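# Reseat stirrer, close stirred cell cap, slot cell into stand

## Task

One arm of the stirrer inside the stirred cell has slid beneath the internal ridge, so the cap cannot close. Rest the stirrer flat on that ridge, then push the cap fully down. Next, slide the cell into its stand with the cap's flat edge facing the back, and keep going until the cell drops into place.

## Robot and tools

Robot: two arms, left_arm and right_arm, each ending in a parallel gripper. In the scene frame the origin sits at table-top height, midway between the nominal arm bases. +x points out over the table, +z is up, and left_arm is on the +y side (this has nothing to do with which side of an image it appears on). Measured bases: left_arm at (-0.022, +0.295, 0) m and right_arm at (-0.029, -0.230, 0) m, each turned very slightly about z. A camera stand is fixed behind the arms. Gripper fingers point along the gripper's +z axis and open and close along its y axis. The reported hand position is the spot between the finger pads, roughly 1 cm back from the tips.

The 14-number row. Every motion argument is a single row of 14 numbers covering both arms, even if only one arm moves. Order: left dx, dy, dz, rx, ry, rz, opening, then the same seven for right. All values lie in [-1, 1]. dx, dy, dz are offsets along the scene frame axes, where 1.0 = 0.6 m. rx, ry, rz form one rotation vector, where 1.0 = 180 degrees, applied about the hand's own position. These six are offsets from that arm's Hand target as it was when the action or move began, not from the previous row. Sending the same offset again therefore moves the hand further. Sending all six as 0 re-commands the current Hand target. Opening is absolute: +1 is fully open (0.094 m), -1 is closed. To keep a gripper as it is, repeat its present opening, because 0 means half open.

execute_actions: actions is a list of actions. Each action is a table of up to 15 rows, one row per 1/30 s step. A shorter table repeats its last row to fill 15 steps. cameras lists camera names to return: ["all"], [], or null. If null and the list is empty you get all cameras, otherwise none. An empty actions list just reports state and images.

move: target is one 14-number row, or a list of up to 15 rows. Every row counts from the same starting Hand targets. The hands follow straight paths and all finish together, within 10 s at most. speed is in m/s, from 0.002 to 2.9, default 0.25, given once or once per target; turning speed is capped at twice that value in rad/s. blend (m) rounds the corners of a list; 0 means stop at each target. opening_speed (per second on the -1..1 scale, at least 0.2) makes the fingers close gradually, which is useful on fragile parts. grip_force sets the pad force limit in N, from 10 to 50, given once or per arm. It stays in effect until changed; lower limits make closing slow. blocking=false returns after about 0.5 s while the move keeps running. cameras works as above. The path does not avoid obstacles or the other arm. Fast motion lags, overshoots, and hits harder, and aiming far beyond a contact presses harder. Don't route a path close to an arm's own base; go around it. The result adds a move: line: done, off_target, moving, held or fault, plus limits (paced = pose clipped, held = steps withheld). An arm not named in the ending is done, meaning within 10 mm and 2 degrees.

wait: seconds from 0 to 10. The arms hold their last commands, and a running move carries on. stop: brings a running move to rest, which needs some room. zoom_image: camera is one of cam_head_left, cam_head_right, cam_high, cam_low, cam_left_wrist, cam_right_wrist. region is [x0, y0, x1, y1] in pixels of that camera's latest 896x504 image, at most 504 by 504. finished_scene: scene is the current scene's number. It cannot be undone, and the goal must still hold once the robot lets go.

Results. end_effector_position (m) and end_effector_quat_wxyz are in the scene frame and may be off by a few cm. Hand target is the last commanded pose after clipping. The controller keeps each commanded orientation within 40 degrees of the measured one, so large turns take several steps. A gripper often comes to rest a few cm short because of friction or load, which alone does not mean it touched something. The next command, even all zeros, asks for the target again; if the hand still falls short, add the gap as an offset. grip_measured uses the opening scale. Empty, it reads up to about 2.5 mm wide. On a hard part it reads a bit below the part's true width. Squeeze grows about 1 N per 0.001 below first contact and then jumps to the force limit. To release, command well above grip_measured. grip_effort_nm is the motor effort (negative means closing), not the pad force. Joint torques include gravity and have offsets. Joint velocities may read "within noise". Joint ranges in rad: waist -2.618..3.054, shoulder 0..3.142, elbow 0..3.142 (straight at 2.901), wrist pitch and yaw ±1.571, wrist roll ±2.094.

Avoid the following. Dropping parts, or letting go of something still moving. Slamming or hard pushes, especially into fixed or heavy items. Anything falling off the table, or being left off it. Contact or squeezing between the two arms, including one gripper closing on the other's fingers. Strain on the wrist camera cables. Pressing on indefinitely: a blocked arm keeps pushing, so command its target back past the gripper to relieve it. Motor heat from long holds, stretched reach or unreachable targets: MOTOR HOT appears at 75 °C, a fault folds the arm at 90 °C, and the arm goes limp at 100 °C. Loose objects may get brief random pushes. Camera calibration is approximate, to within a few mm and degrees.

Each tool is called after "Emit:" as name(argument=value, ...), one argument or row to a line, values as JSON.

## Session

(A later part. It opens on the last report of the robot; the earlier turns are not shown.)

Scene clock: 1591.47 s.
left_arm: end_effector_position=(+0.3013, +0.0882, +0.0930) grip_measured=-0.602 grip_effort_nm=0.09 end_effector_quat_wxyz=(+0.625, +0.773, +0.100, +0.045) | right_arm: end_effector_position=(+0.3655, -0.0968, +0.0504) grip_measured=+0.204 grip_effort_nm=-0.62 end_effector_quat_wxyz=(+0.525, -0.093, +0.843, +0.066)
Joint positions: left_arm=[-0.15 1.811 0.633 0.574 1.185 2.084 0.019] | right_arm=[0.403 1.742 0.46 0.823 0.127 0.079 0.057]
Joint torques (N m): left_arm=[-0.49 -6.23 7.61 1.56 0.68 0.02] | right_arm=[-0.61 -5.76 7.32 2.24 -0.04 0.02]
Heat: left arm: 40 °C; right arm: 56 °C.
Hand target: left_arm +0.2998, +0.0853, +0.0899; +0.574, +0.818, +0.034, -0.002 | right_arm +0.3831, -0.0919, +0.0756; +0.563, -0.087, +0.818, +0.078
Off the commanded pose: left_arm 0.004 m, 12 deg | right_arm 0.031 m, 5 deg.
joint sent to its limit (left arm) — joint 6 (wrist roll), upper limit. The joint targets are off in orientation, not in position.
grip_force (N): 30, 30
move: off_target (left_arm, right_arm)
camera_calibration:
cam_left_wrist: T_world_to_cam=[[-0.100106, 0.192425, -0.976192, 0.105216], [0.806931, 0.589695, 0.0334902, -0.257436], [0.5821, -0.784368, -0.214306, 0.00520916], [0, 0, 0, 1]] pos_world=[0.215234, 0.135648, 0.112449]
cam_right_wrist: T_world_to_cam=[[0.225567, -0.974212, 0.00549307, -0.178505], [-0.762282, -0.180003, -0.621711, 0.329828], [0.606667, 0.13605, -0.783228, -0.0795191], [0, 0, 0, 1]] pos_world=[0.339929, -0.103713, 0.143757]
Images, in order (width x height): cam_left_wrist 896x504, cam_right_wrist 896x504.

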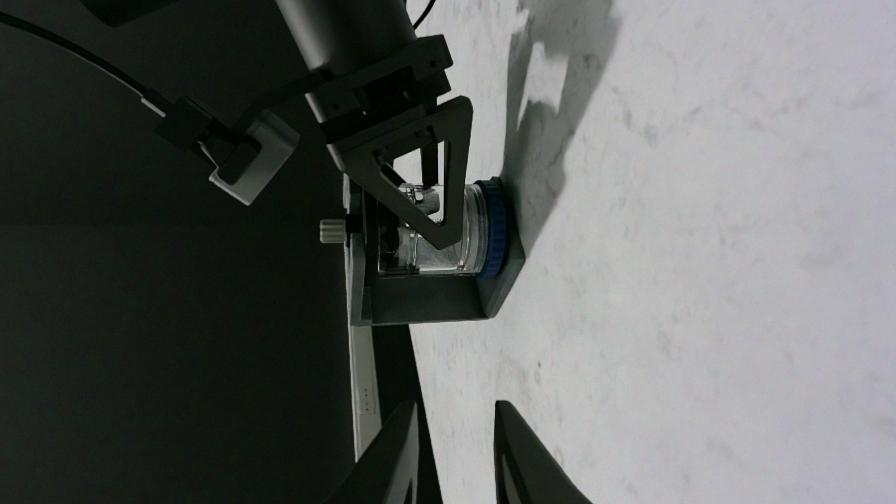

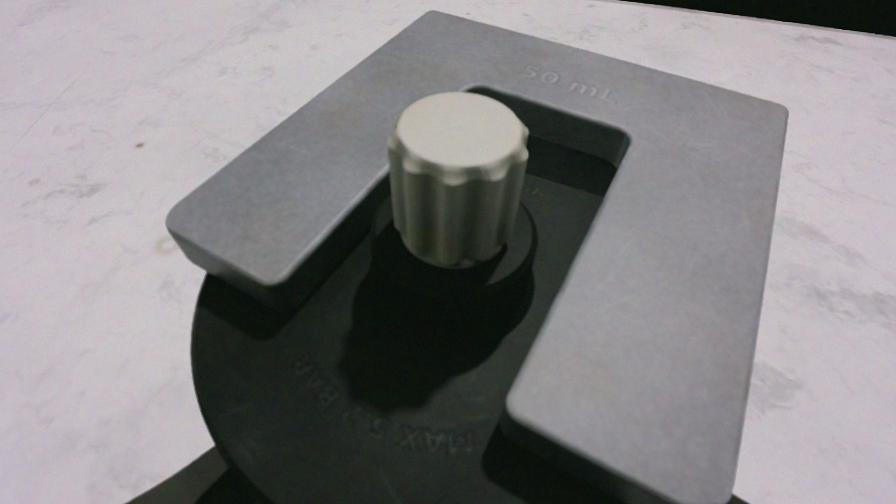

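Emit:
zoom_image(
  camera="cam_left_wrist",
  region=[310, 190, 430, 340],
)

Emit:
zoom_image(
  camera="cam_left_wrist",
  region=[430, 170, 550, 340],
)

Scaled by 3.360 from the camera's 896x504 image, which has a finer 1280x720 frame.

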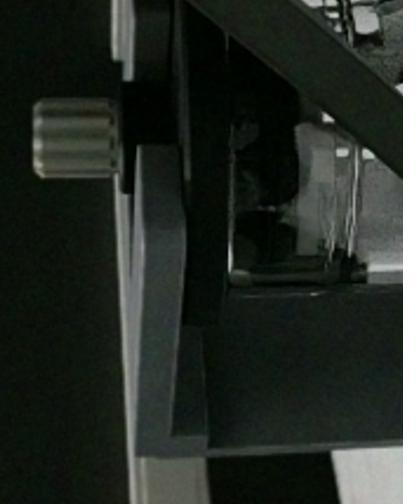

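Scaled by 2.965 from the camera's 896x504 image, which has a finer 1280x720 frame.

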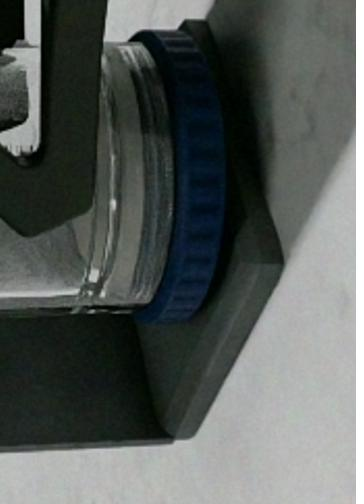

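Emit:
move(
  target=[0,0,0,0,0,0,-0.6,-0.003,-0.002,-0.008,0,0,-0.034,0.08],
  speed=0.03,
  cameras=["cam_right_wrist","cam_left_wrist"],
)

Emit:
zoom_image(
  camera="cam_left_wrist",
  region=[310, 190, 430, 340],
)

Scene clock: 1635.10 s.
left_arm: end_effector_position=(+0.3013, +0.0882, +0.0930) grip_measured=-0.602 grip_effort_nm=0.09 end_effector_quat_wxyz=(+0.625, +0.773, +0.100, +0.045) | right_arm: end_effector_position=(+0.3674, -0.0984, +0.0499) grip_measured=+0.204 grip_effort_nm=-0.62 end_effector_quat_wxyz=(+0.534, -0.056, +0.842, +0.041)
Joint positions: left_arm=[-0.15 1.811 0.633 0.574 1.185 2.084 0.019] | right_arm=[0.453 1.768 0.469 0.844 0.258 0.134 0.057]
Joint torques (N m): left_arm=[-0.44 -6.22 7.61 1.54 0.67 0] | right_arm=[0.57 -5.79 6.99 2.14 0.22 0.07]
Heat: left arm: 40 °C; right arm: 59 °C.
Hand target: left_arm +0.2998, +0.0853, +0.0899; +0.574, +0.818, +0.034, -0.002 | right_arm +0.3813, -0.0931, +0.0709; +0.566, -0.043, +0.822, +0.048
Off the commanded pose: left_arm 0.004 m, 12 deg | right_arm 0.026 m, 5 deg.
joint sent to its limit (left arm) — joint 6 (wrist roll), upper limit. The joint targets are off in orientation, not in position.
grip_force (N): 30, 30
move: off_target (left_arm, right_arm)
camera_calibration:
cam_left_wrist: T_world_to_cam=[[-0.100106, 0.192425, -0.976192, 0.105216], [0.806931, 0.589695, 0.0334902, -0.257436], [0.5821, -0.784368, -0.214306, 0.00520916], [0, 0, 0, 1]] pos_world=[0.215234, 0.135648, 0.112449]
cam_right_wrist: T_world_to_cam=[[0.135747, -0.990685, 0.0107477, -0.149333], [-0.765118, -0.111719, -0.634124, 0.339167], [0.629418, 0.0778573, -0.773156, -0.0954825], [0, 0, 0, 1]] pos_world=[0.339873, -0.102617, 0.142856]
Images, in order (width x height): cam_left_wrist 896x504, cam_right_wrist 896x504.

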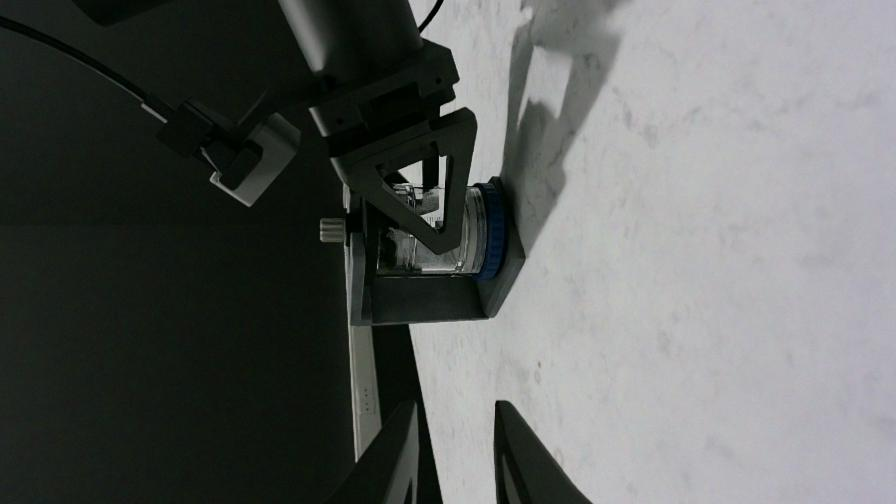

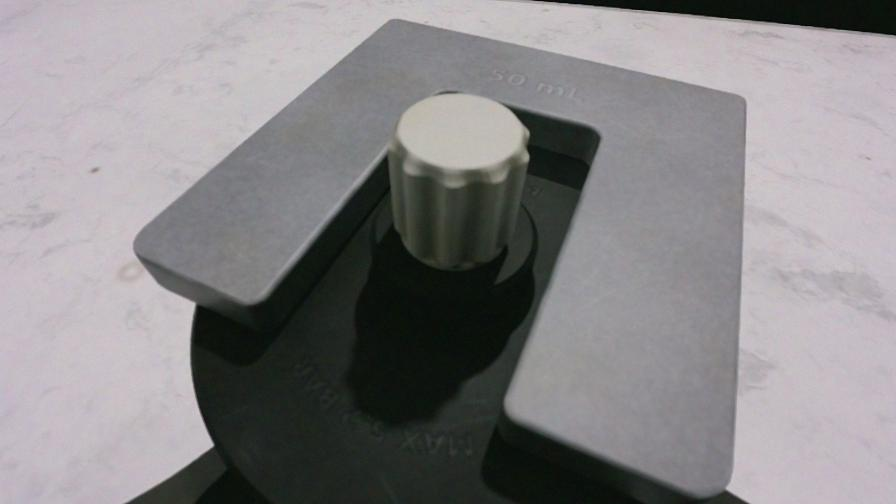

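Scaled by 3.360 from the camera's 896x504 image, which has a finer 1280x720 frame.

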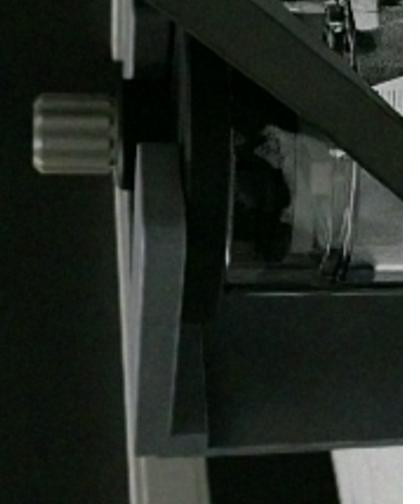

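Emit:
move(
  target=[0,0,0,0,0,0,-0.6,0.012,-0.005,0.004,0,0,0,0.08],
  speed=0.03,
  cameras=["cam_right_wrist","cam_left_wrist"],
)

Scene clock: 1647.37 s.
left_arm: end_effector_position=(+0.3013, +0.0882, +0.0930) grip_measured=-0.602 grip_effort_nm=0.09 end_effector_quat_wxyz=(+0.625, +0.773, +0.100, +0.045) | right_arm: end_effector_position=(+0.3721, -0.0998, +0.0503) grip_measured=+0.204 grip_effort_nm=-0.62 end_effector_quat_wxyz=(+0.533, -0.053, +0.843, +0.038)
Joint positions: left_arm=[-0.15 1.811 0.633 0.574 1.185 2.084 0.019] | right_arm=[0.446 1.775 0.488 0.829 0.258 0.134 0.057]
Joint torques (N m): left_arm=[-0.49 -6.28 7.61 1.55 0.68 0] | right_arm=[-0.73 -6.17 7.27 2.17 0.07 -0.02]
Heat: left arm: 40 °C; right arm: 58 °C.
Hand target: left_arm +0.2998, +0.0853, +0.0899; +0.574, +0.818, +0.034, -0.002 | right_arm +0.3885, -0.0961, +0.0732; +0.566, -0.043, +0.822, +0.048
Off the commanded pose: left_arm 0.004 m, 12 deg | right_arm 0.028 m, 5 deg.
joint sent to its limit (left arm) — joint 6 (wrist roll), upper limit. The joint targets are off in orientation, not in position.
grip_force (N): 30, 30
move: off_target (left_arm, right_arm)
camera_calibration:
cam_left_wrist: T_world_to_cam=[[-0.100106, 0.192425, -0.976192, 0.105216], [0.806931, 0.589695, 0.0334902, -0.257436], [0.5821, -0.784368, -0.214306, 0.00520916], [0, 0, 0, 1]] pos_world=[0.215234, 0.135648, 0.112449]
cam_right_wrist: T_world_to_cam=[[0.127946, -0.991711, 0.0117843, -0.148659], [-0.767709, -0.106555, -0.631878, 0.344221], [0.627896, 0.0717993, -0.774979, -0.0979412], [0, 0, 0, 1]] pos_world=[0.344779, -0.103716, 0.143355]
Images, in order (width x height): cam_left_wrist 896x504, cam_right_wrist 896x504.

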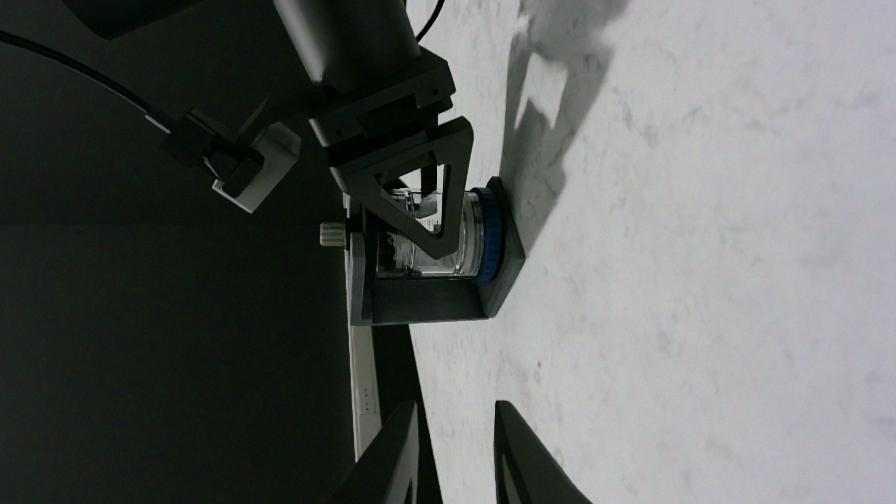

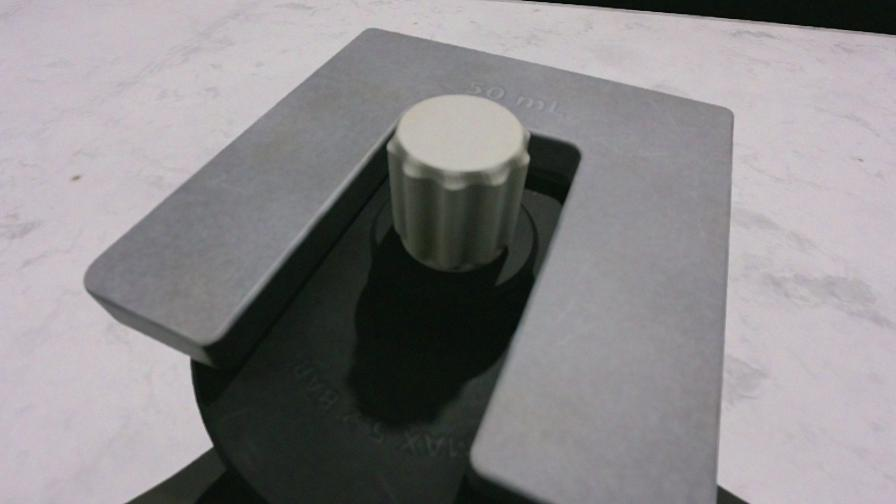

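Emit:
move(
  target=[0,0,0,0,0,0,-0.6,0.009,-0.001,0,0,0,0.004,0.08],
  speed=0.03,
  cameras=["cam_right_wrist"],
)

Emit:
move(
  target=[0,0,0,0,0,0,-0.6,0.006,-0.001,-0.002,0,0,0,0.08],
  speed=0.03,
  cameras=["cam_right_wrist","cam_left_wrist"],
)

Scene clock: 1664.10 s.
left_arm: end_effector_position=(+0.3013, +0.0882, +0.0930) grip_measured=-0.602 grip_effort_nm=0.09 end_effector_quat_wxyz=(+0.625, +0.773, +0.100, +0.045) | right_arm: end_effector_position=(+0.3776, -0.1013, +0.0505) grip_measured=+0.204 grip_effort_nm=-0.62 end_effector_quat_wxyz=(+0.533, -0.054, +0.843, +0.040)
Joint positions: left_arm=[-0.15 1.811 0.633 0.574 1.185 2.084 0.019] | right_arm=[0.429 1.787 0.505 0.826 0.237 0.126 0.057]
Joint torques (N m): left_arm=[-0.51 -6.26 7.64 1.54 0.67 0.02] | right_arm=[-0.58 -6.15 7.35 2.15 0.02 -0.01]
Heat: left arm: 40 °C; right arm: 57 °C.
Hand target: left_arm +0.2998, +0.0853, +0.0899; +0.574, +0.818, +0.034, -0.002 | right_arm +0.3939, -0.0967, +0.0734; +0.566, -0.048, +0.821, +0.051
Off the commanded pose: left_arm 0.004 m, 12 deg | right_arm 0.028 m, 5 deg.
joint sent to its limit (left arm) — joint 6 (wrist roll), upper limit. The joint targets are off in orientation, not in position.
grip_force (N): 30, 30
move: off_target (left_arm, right_arm)
camera_calibration:
cam_right_wrist: T_world_to_cam=[[0.133118, -0.991051, 0.00990698, -0.152635], [-0.767517, -0.109407, -0.631623, 0.347986], [0.627054, 0.0764765, -0.775213, -0.100426], [0, 0, 0, 1]] pos_world=[0.350376, -0.105517, 0.143456]
Images, in order (width x height): cam_right_wrist 896x504.

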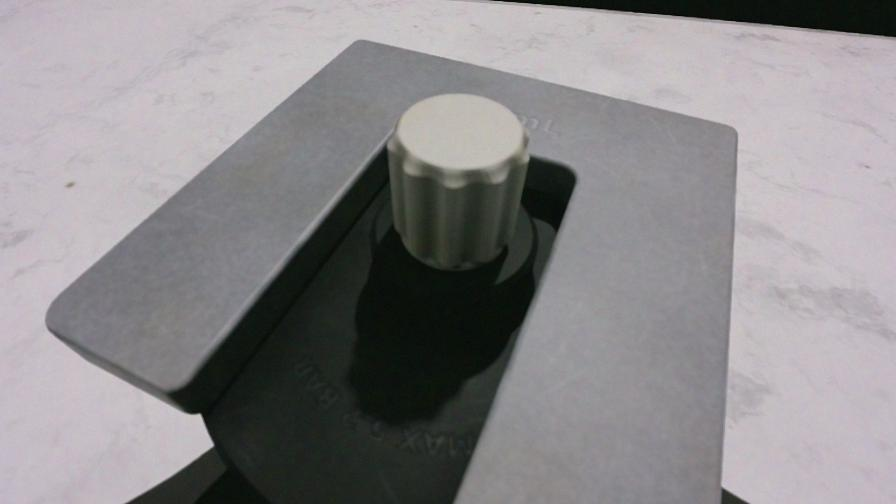

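Scene clock: 1664.83 s.
left_arm: end_effector_position=(+0.3013, +0.0882, +0.0930) grip_measured=-0.602 grip_effort_nm=0.09 end_effector_quat_wxyz=(+0.625, +0.773, +0.100, +0.045) | right_arm: end_effector_position=(+0.3815, -0.1017, +0.0499) grip_measured=+0.204 grip_effort_nm=-0.62 end_effector_quat_wxyz=(+0.533, -0.054, +0.843, +0.040)
Joint positions: left_arm=[-0.15 1.811 0.633 0.574 1.185 2.084 0.019] | right_arm=[0.422 1.799 0.518 0.826 0.231 0.123 0.057]
Joint torques (N m): left_arm=[-0.5 -6.23 7.58 1.54 0.68 0.02] | right_arm=[-0.65 -6.12 7.24 2.18 -0.01 -0.05]
Heat: left arm: 40 °C; right arm: 58 °C.
Hand target: left_arm +0.2998, +0.0853, +0.0899; +0.574, +0.818, +0.034, -0.002 | right_arm +0.3975, -0.0972, +0.0722; +0.566, -0.048, +0.821, +0.051
Off the commanded pose: left_arm 0.004 m, 12 deg | right_arm 0.028 m, 5 deg.
joint sent to its limit (left arm) — joint 6 (wrist roll), upper limit. The joint targets are off in orientation, not in position.
grip_force (N): 30, 30
move: off_target (left_arm, right_arm)
camera_calibration:
cam_left_wrist: T_world_to_cam=[[-0.100106, 0.192425, -0.976192, 0.105216], [0.806931, 0.589695, 0.0334902, -0.257436], [0.5821, -0.784368, -0.214306, 0.00520916], [0, 0, 0, 1]] pos_world=[0.215234, 0.135648, 0.112449]
cam_right_wrist: T_world_to_cam=[[0.133033, -0.991063, 0.00985382, -0.15351], [-0.767483, -0.109302, -0.631682, 0.350627], [0.627114, 0.0764722, -0.775165, -0.103257], [0, 0, 0, 1]] pos_world=[0.354276, -0.105917, 0.142956]
Images, in order (width x height): cam_left_wrist 896x504, cam_right_wrist 896x504.

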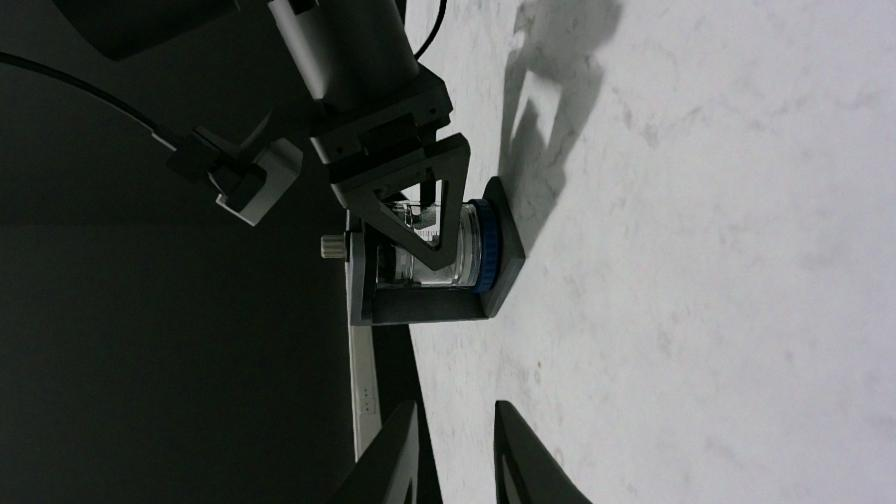

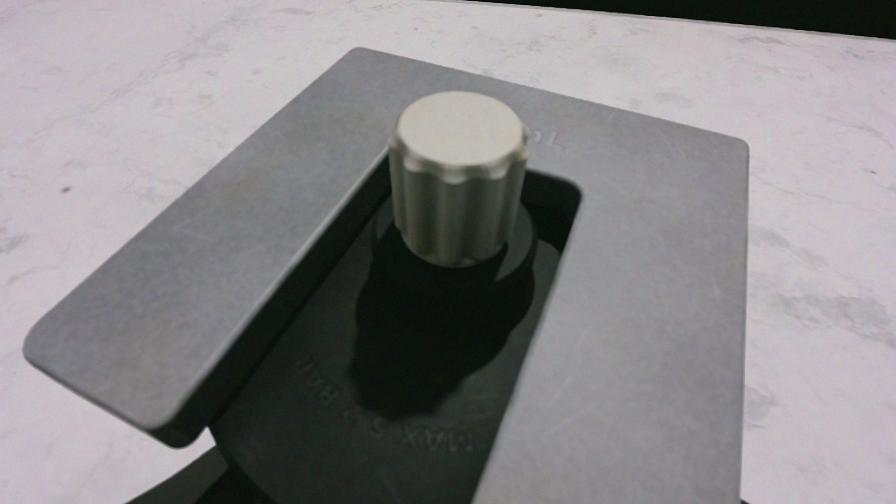

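Emit:
move(
  target=[0,0,0,0,0,0,-0.6,0.0,0,-0.009,0,0,0,0.08],
  speed=0.03,
  cameras=["cam_right_wrist","cam_left_wrist"],
)

Emit:
zoom_image(
  camera="cam_left_wrist",
  region=[310, 170, 550, 340],
)

Scene clock: 1673.83 s.
left_arm: end_effector_position=(+0.3013, +0.0882, +0.0930) grip_measured=-0.602 grip_effort_nm=0.08 end_effector_quat_wxyz=(+0.625, +0.773, +0.100, +0.045) | right_arm: end_effector_position=(+0.3832, -0.1009, +0.0473) grip_measured=+0.204 grip_effort_nm=-0.62 end_effector_quat_wxyz=(+0.537, -0.055, +0.841, +0.041)
Joint positions: left_arm=[-0.15 1.811 0.633 0.574 1.185 2.084 0.019] | right_arm=[0.422 1.823 0.518 0.858 0.231 0.12 0.057]
Joint torques (N m): left_arm=[-0.47 -6.24 7.57 1.54 0.67 0.01] | right_arm=[-0.58 -6.08 6.75 2.18 -0.01 0]
Heat: left arm: 41 °C; right arm: 58 °C.
Hand target: left_arm +0.2998, +0.0853, +0.0899; +0.574, +0.818, +0.034, -0.002 | right_arm +0.3975, -0.0973, +0.0668; +0.566, -0.048, +0.821, +0.051
Off the commanded pose: left_arm 0.004 m, 12 deg | right_arm 0.024 m, 4 deg.
joint sent to its limit (left arm) — joint 6 (wrist roll), upper limit. The joint targets are off in orientation, not in position.
grip_force (N): 30, 30
move: off_target (left_arm, right_arm)
camera_calibration:
cam_left_wrist: T_world_to_cam=[[-0.100106, 0.192425, -0.976192, 0.105216], [0.806931, 0.589695, 0.0334902, -0.257436], [0.5821, -0.784368, -0.214306, 0.00520916], [0, 0, 0, 1]] pos_world=[0.215234, 0.135648, 0.112449]
cam_right_wrist: T_world_to_cam=[[0.13458, -0.990851, 0.0101374, -0.153473], [-0.761935, -0.110018, -0.63824, 0.348432], [0.633516, 0.0781705, -0.769771, -0.108969], [0, 0, 0, 1]] pos_world=[0.355171, -0.105217, 0.140057]
Images, in order (width x height): cam_left_wrist 896x504, cam_right_wrist 896x504.

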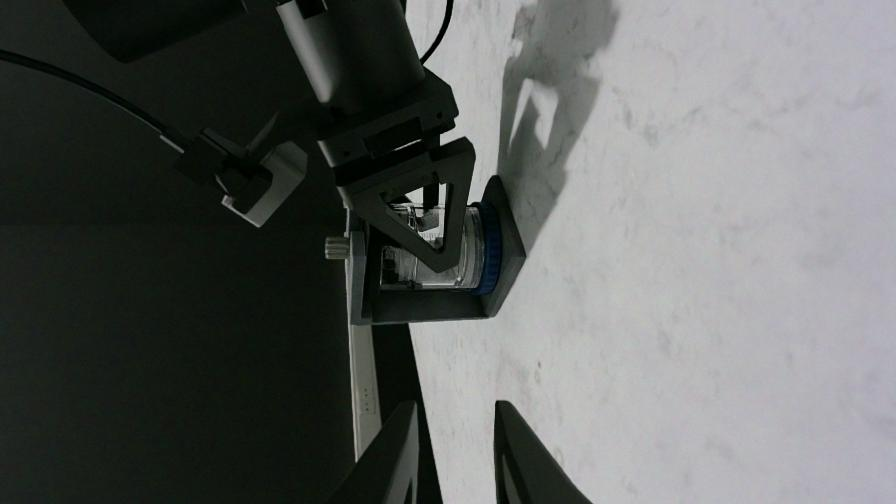

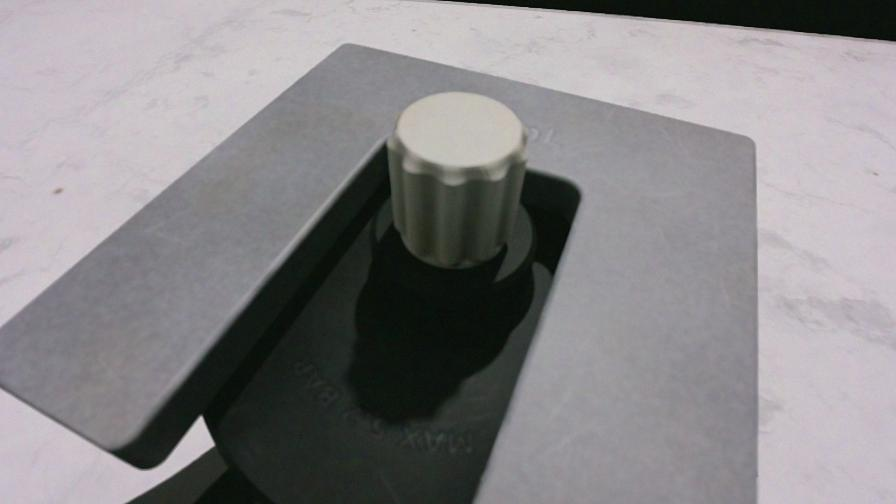

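Scaled by 2.100 from the camera's 896x504 image, which has a finer 1280x720 frame.

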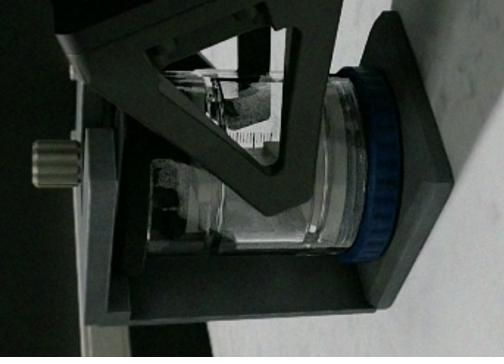

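Emit:
move(
  target=[0,0,0,0,0,0,-0.6,0.002,0,-0.009,0,0.006,0,0.08],
  speed=0.03,
  cameras=["cam_right_wrist","cam_left_wrist"],
)

Emit:
zoom_image(
  camera="cam_left_wrist",
  region=[310, 170, 550, 340],
)

Scene clock: 1688.83 s.
left_arm: end_effector_position=(+0.3014, +0.0882, +0.0930) grip_measured=-0.602 grip_effort_nm=0.08 end_effector_quat_wxyz=(+0.625, +0.773, +0.100, +0.045) | right_arm: end_effector_position=(+0.3864, -0.1012, +0.0469) grip_measured=+0.204 grip_effort_nm=-0.62 end_effector_quat_wxyz=(+0.537, -0.053, +0.841, +0.040)
Joint positions: left_arm=[-0.15 1.811 0.633 0.574 1.185 2.084 0.019] | right_arm=[0.418 1.834 0.529 0.859 0.231 0.12 0.057]
Joint torques (N m): left_arm=[-0.5 -6.24 7.62 1.55 0.67 0.02] | right_arm=[-0.68 -5.97 6.8 2.01 -0.09 0.06]
Heat: left arm: 41 °C; right arm: 56 °C.
Hand target: left_arm +0.2998, +0.0853, +0.0900; +0.574, +0.818, +0.034, -0.002 | right_arm +0.3987, -0.0973, +0.0613; +0.559, -0.048, +0.827, +0.052
Off the commanded pose: left_arm 0.005 m, 12 deg | right_arm 0.019 m, 3 deg.
joint sent to its limit (left arm) — joint 6 (wrist roll), upper limit. The joint targets are off in orientation, not in position.
grip_force (N): 30, 30
move: off_target (left_arm, right_arm)
camera_calibration:
cam_left_wrist: T_world_to_cam=[[-0.0996942, 0.192359, -0.976247, 0.105141], [0.806906, 0.589712, 0.0337952, -0.257467], [0.582206, -0.784371, -0.214006, 0.00515327], [0, 0, 0, 1]] pos_world=[0.215233, 0.135648, 0.112448]
cam_right_wrist: T_world_to_cam=[[0.131127, -0.991317, 0.00985176, -0.152943], [-0.761645, -0.107098, -0.639083, 0.350752], [0.634589, 0.0762973, -0.769075, -0.111834], [0, 0, 0, 1]] pos_world=[0.358172, -0.105518, 0.139658]
Images, in order (width x height): cam_left_wrist 896x504, cam_right_wrist 896x504.

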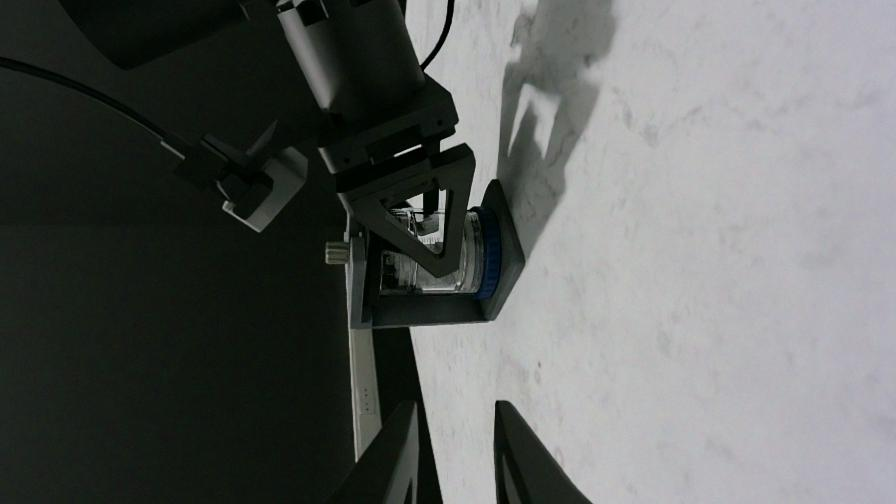

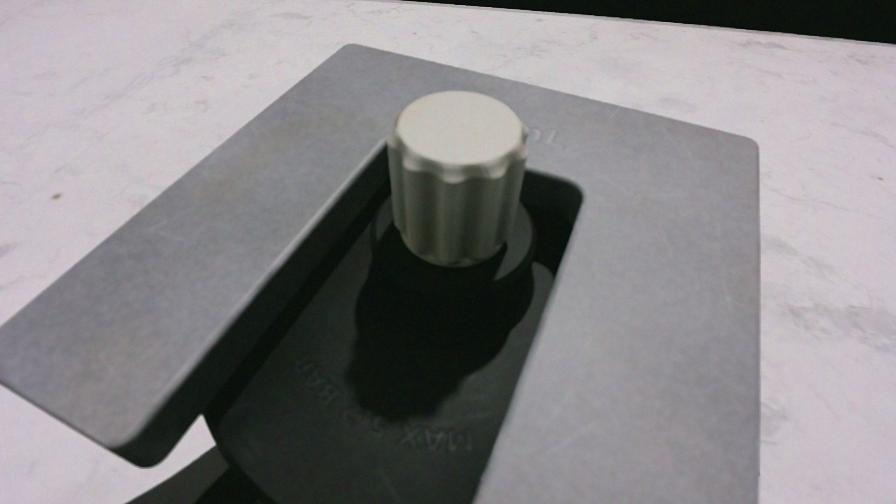

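Scaled by 2.100 from the camera's 896x504 image, which has a finer 1280x720 frame.

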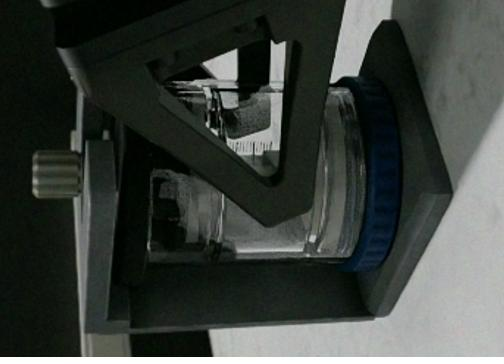

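Emit:
move(
  target=[
    [0,0,0,0,0,0,-0.6,-0.012,0,0.008,0,0,0,0.08],
    [0,0,0,0,0,0,-0.6,-0.012,0,0.008,0,0,0,0.5],
  ],
  speed=0.03,
  cameras=["cam_right_wrist","cam_left_wrist"],
)

Emit:
zoom_image(
  camera="cam_left_wrist",
  region=[310, 170, 550, 340],
)

Scene clock: 1696.07 s.
left_arm: end_effector_position=(+0.3014, +0.0882, +0.0930) grip_measured=-0.602 grip_effort_nm=0.09 end_effector_quat_wxyz=(+0.625, +0.773, +0.100, +0.045) | right_arm: end_effector_position=(+0.3864, -0.1012, +0.0469) grip_measured=+0.497 grip_effort_nm=0.19 end_effector_quat_wxyz=(+0.537, -0.053, +0.841, +0.040)
Joint positions: left_arm=[-0.15 1.811 0.633 0.574 1.185 2.084 0.019] | right_arm=[0.418 1.834 0.529 0.859 0.231 0.121 0.07]
Joint torques (N m): left_arm=[-0.46 -6.27 7.66 1.54 0.69 0.02] | right_arm=[0.27 -8.73 4.81 1.85 0.02 0.04]
Heat: left arm: 41 °C; right arm: 55 °C.
Hand target: left_arm +0.2998, +0.0853, +0.0900; +0.574, +0.818, +0.034, -0.002 | right_arm +0.3915, -0.0973, +0.0661; +0.558, -0.048, +0.827, +0.052
Off the commanded pose: left_arm 0.005 m, 12 deg | right_arm 0.020 m, 3 deg.
joint sent to its limit (left arm) — joint 6 (wrist roll), upper limit. The joint targets are off in orientation, not in position.
grip_force (N): 30, 30
move: off_target (left_arm, right_arm); target 2's new opening was sent with right_arm's hand 0.020 m and 3 deg from that target
camera_calibration:
cam_left_wrist: T_world_to_cam=[[-0.0996942, 0.192359, -0.976247, 0.105141], [0.806906, 0.589712, 0.0337952, -0.257467], [0.582206, -0.784371, -0.214006, 0.00515327], [0, 0, 0, 1]] pos_world=[0.215233, 0.135648, 0.112448]
cam_right_wrist: T_world_to_cam=[[0.130696, -0.991383, 0.00881389, -0.152665], [-0.761795, -0.10611, -0.639069, 0.350985], [0.634498, 0.0768092, -0.769099, -0.111807], [0, 0, 0, 1]] pos_world=[0.358272, -0.105518, 0.139658]
Images, in order (width x height): cam_left_wrist 896x504, cam_right_wrist 896x504.

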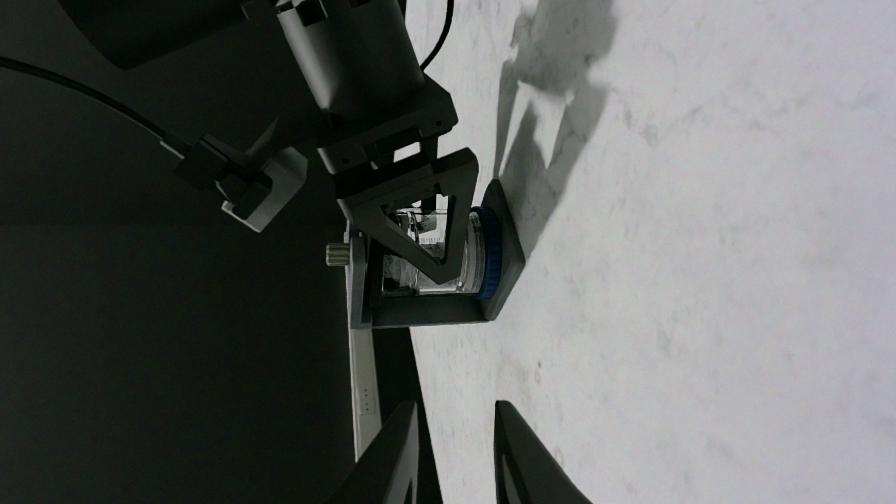

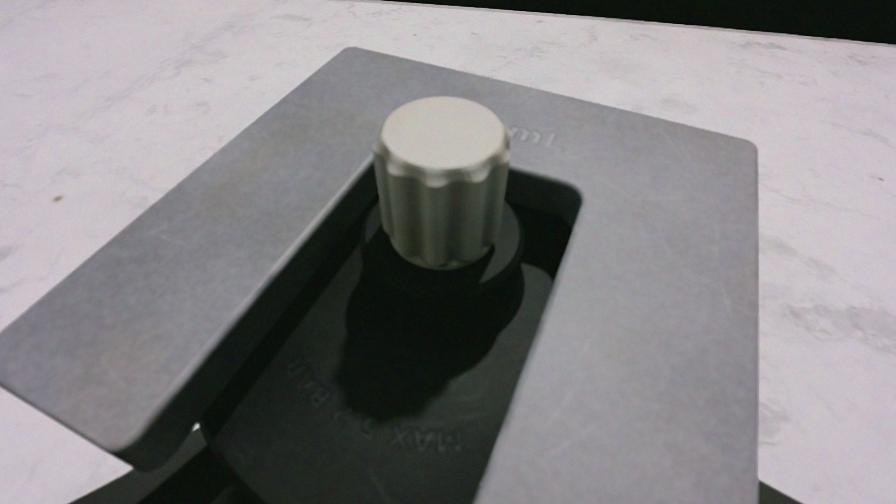

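Scaled by 2.100 from the camera's 896x504 image, which has a finer 1280x720 frame.

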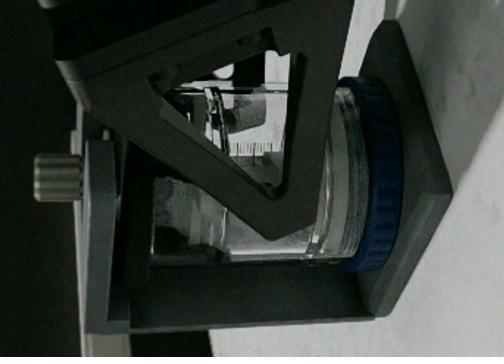

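Emit:
move(
  target=[0,0,0,0,0,0,-0.6,-0.17,-0.024,0.005,0,0,0,0.65],
  speed=0.06,
  cameras=["cam_right_wrist","cam_left_wrist","cam_low"],
)

Emit:
zoom_image(
  camera="cam_left_wrist",
  region=[310, 170, 550, 340],
)

Emit:
zoom_image(
  camera="cam_low",
  region=[440, 140, 600, 300],
)

Scene clock: 1708.50 s.
left_arm: end_effector_position=(+0.3014, +0.0882, +0.0930) grip_measured=-0.602 grip_effort_nm=0.09 end_effector_quat_wxyz=(+0.625, +0.773, +0.100, +0.045) | right_arm: end_effector_position=(+0.2902, -0.1114, +0.0637) grip_measured=+0.647 grip_effort_nm=0.20 end_effector_quat_wxyz=(+0.551, -0.053, +0.831, +0.050)
Joint positions: left_arm=[-0.15 1.811 0.633 0.574 1.185 2.084 0.019] | right_arm=[0.56 1.457 0.171 0.861 0.349 0.18 0.077]
Joint torques (N m): left_arm=[-0.47 -6.24 7.62 1.55 0.66 0.02] | right_arm=[0.54 -4.77 3.95 1.66 0.17 0.09]
Heat: left arm: 41 °C; right arm: 54 °C.
Hand target: left_arm +0.2998, +0.0853, +0.0900; +0.574, +0.818, +0.034, -0.002 | right_arm +0.2895, -0.1116, +0.0691; +0.558, -0.048, +0.827, +0.052
Off the commanded pose: left_arm 0.005 m, 12 deg | right_arm 0.005 m, 1 deg.
joint sent to its limit (left arm) — joint 6 (wrist roll), upper limit. The joint targets are off in orientation, not in position.
grip_force (N): 30, 30
move: off_target (left_arm)
camera_calibration:
cam_left_wrist: T_world_to_cam=[[-0.0996942, 0.192359, -0.976247, 0.105141], [0.806906, 0.589712, 0.0337952, -0.257467], [0.582206, -0.784371, -0.214006, 0.00515327], [0, 0, 0, 1]] pos_world=[0.215233, 0.135648, 0.112448]
cam_right_wrist: T_world_to_cam=[[0.140955, -0.990005, -0.00466936, -0.152354], [-0.739309, -0.102123, -0.665577, 0.282979], [0.658448, 0.0972688, -0.746315, -0.0432286], [0, 0, 0, 1]] pos_world=[0.259148, -0.117728, 0.155371]
Images, in order (width x height): cam_low 896x504, cam_left_wrist 896x504, cam_right_wrist 896x504.

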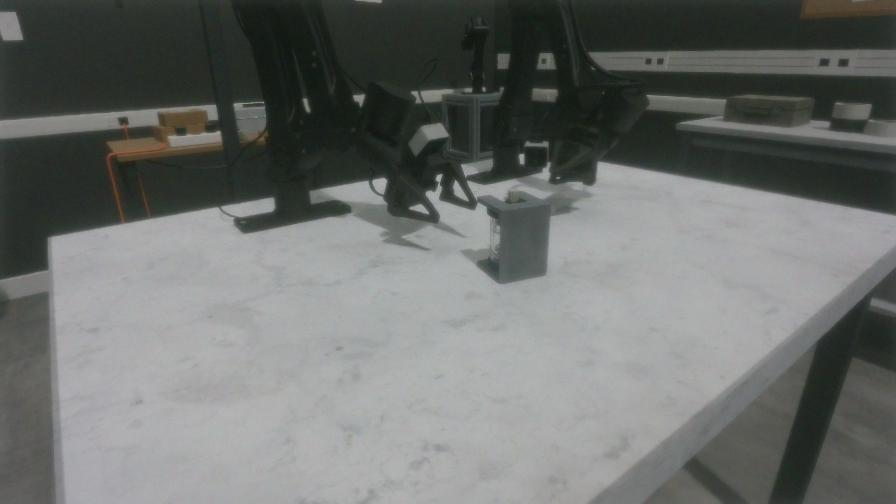

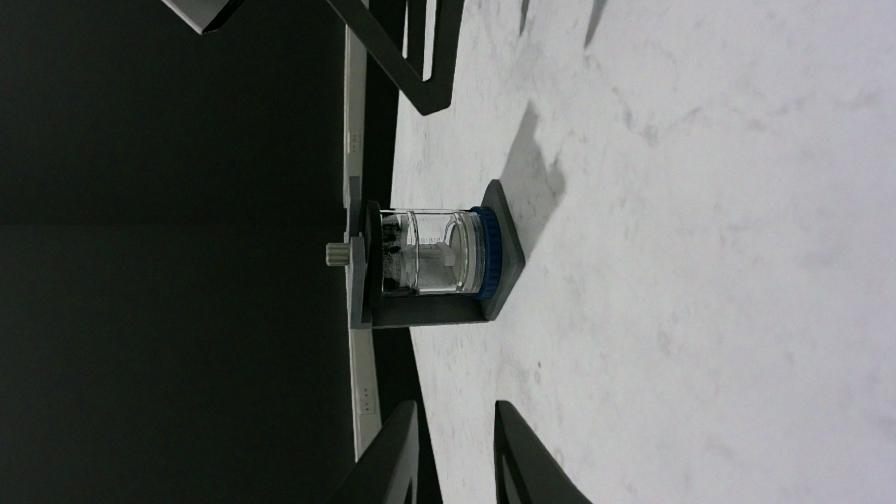

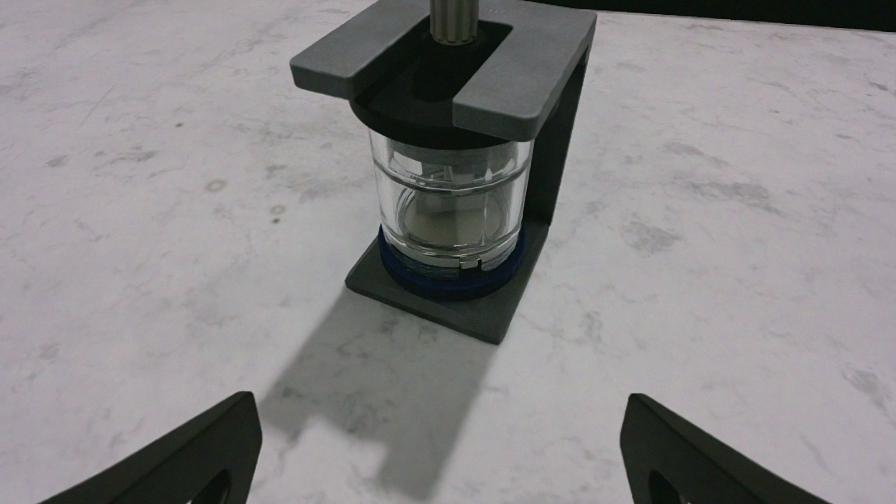

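Scaled by 2.100 from the camera's 896x504 image, which has a finer 1280x720 frame.

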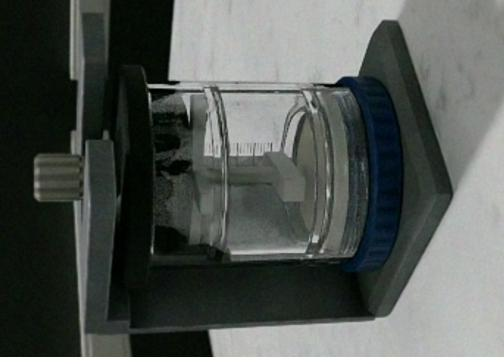

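Scaled by 3.150 from the camera's 896x504 image, which has a finer 1280x720 frame.

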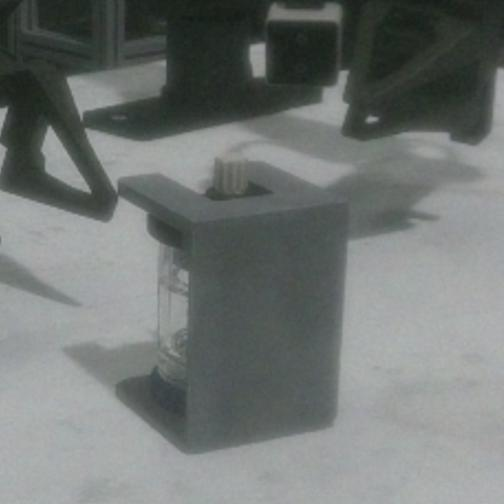

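Emit:
zoom_image(
  camera="cam_right_wrist",
  region=[270, 0, 620, 360],
)

Scaled by 1.400 from the camera's 896x504 image, which has a finer 1280x720 frame.

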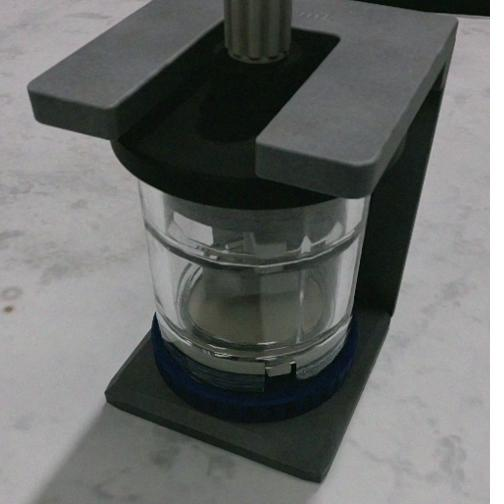

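Emit:
zoom_image(
  camera="cam_right_wrist",
  region=[330, 200, 570, 350],
)

Emit:
zoom_image(
  camera="cam_left_wrist",
  region=[440, 170, 540, 330],
)

Emit:
zoom_image(
  camera="cam_left_wrist",
  region=[320, 170, 420, 330],
)

Scaled by 2.100 from the camera's 896x504 image, which has a finer 1280x720 frame.

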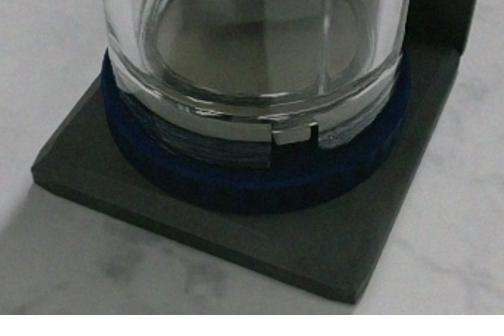

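Scaled by 3.150 from the camera's 896x504 image, which has a finer 1280x720 frame.

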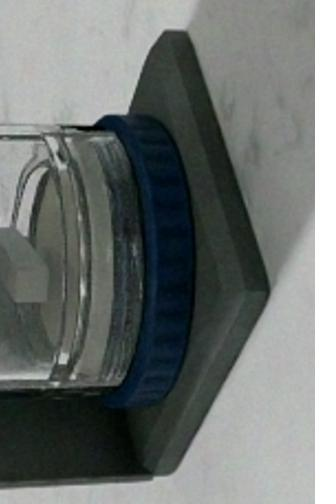

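Scaled by 3.150 from the camera's 896x504 image, which has a finer 1280x720 frame.

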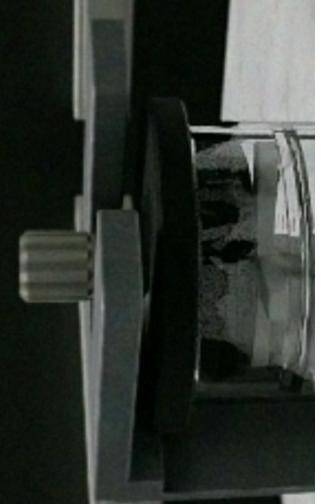

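Emit:
move(
  target=[
    [0,0,0,0,0,0,-0.6,0.155,0.0275,-0.012,0,0,0,0.65],
    [0,0,0,0,0,0,-0.6,0.155,0.0275,-0.012,0,0,0,0.08],
  ],
  speed=0.08,
  cameras=["cam_right_wrist","cam_left_wrist"],
)

Scene clock: 1779.37 s.
left_arm: end_effector_position=(+0.3014, +0.0882, +0.0930) grip_measured=-0.602 grip_effort_nm=0.09 end_effector_quat_wxyz=(+0.625, +0.773, +0.100, +0.045) | right_arm: end_effector_position=(+0.3751, -0.0978, +0.0551) grip_measured=+0.089 grip_effort_nm=-0.44 end_effector_quat_wxyz=(+0.549, -0.047, +0.833, +0.047)
Joint positions: left_arm=[-0.15 1.811 0.633 0.574 1.185 2.084 0.019] | right_arm=[0.446 1.794 0.481 0.896 0.255 0.141 0.051]
Joint torques (N m): left_arm=[-0.47 -6.24 7.58 1.55 0.68 0.02] | right_arm=[-0.42 -5.48 6.24 1.76 -0.02 -0.01]
Heat: left arm: 41 °C; right arm: 52 °C.
Hand target: left_arm +0.2998, +0.0853, +0.0900; +0.574, +0.818, +0.034, -0.002 | right_arm +0.3825, -0.0953, +0.0618; +0.558, -0.047, +0.827, +0.052
Off the commanded pose: left_arm 0.005 m, 12 deg | right_arm 0.010 m, 1 deg.
joint sent to its limit (left arm) — joint 6 (wrist roll), upper limit. The joint targets are off in orientation, not in position.
grip_force (N): 30, 30
move: off_target (left_arm)
camera_calibration:
cam_left_wrist: T_world_to_cam=[[-0.0996942, 0.192359, -0.976247, 0.105141], [0.806906, 0.589712, 0.0337952, -0.257467], [0.582206, -0.784371, -0.214006, 0.00515327], [0, 0, 0, 1]] pos_world=[0.215233, 0.135648, 0.112448]
cam_right_wrist: T_world_to_cam=[[0.128287, -0.99171, -0.0073728, -0.146174], [-0.744228, -0.091354, -0.661649, 0.344105], [0.65549, 0.090368, -0.749778, -0.106201], [0, 0, 0, 1]] pos_world=[0.344458, -0.10393, 0.146972]
Images, in order (width x height): cam_left_wrist 896x504, cam_right_wrist 896x504.

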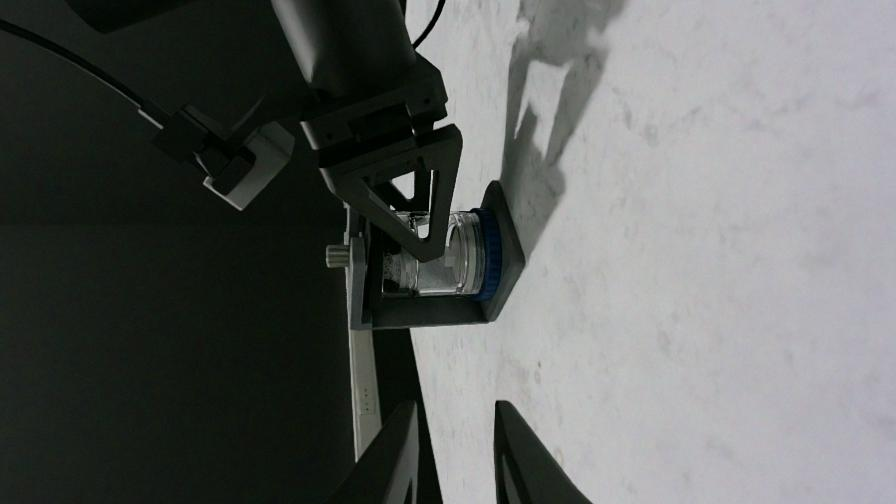

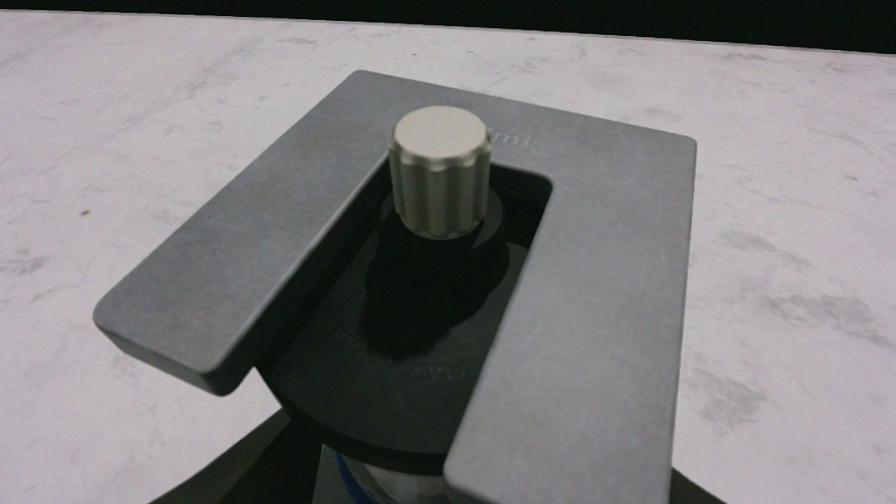

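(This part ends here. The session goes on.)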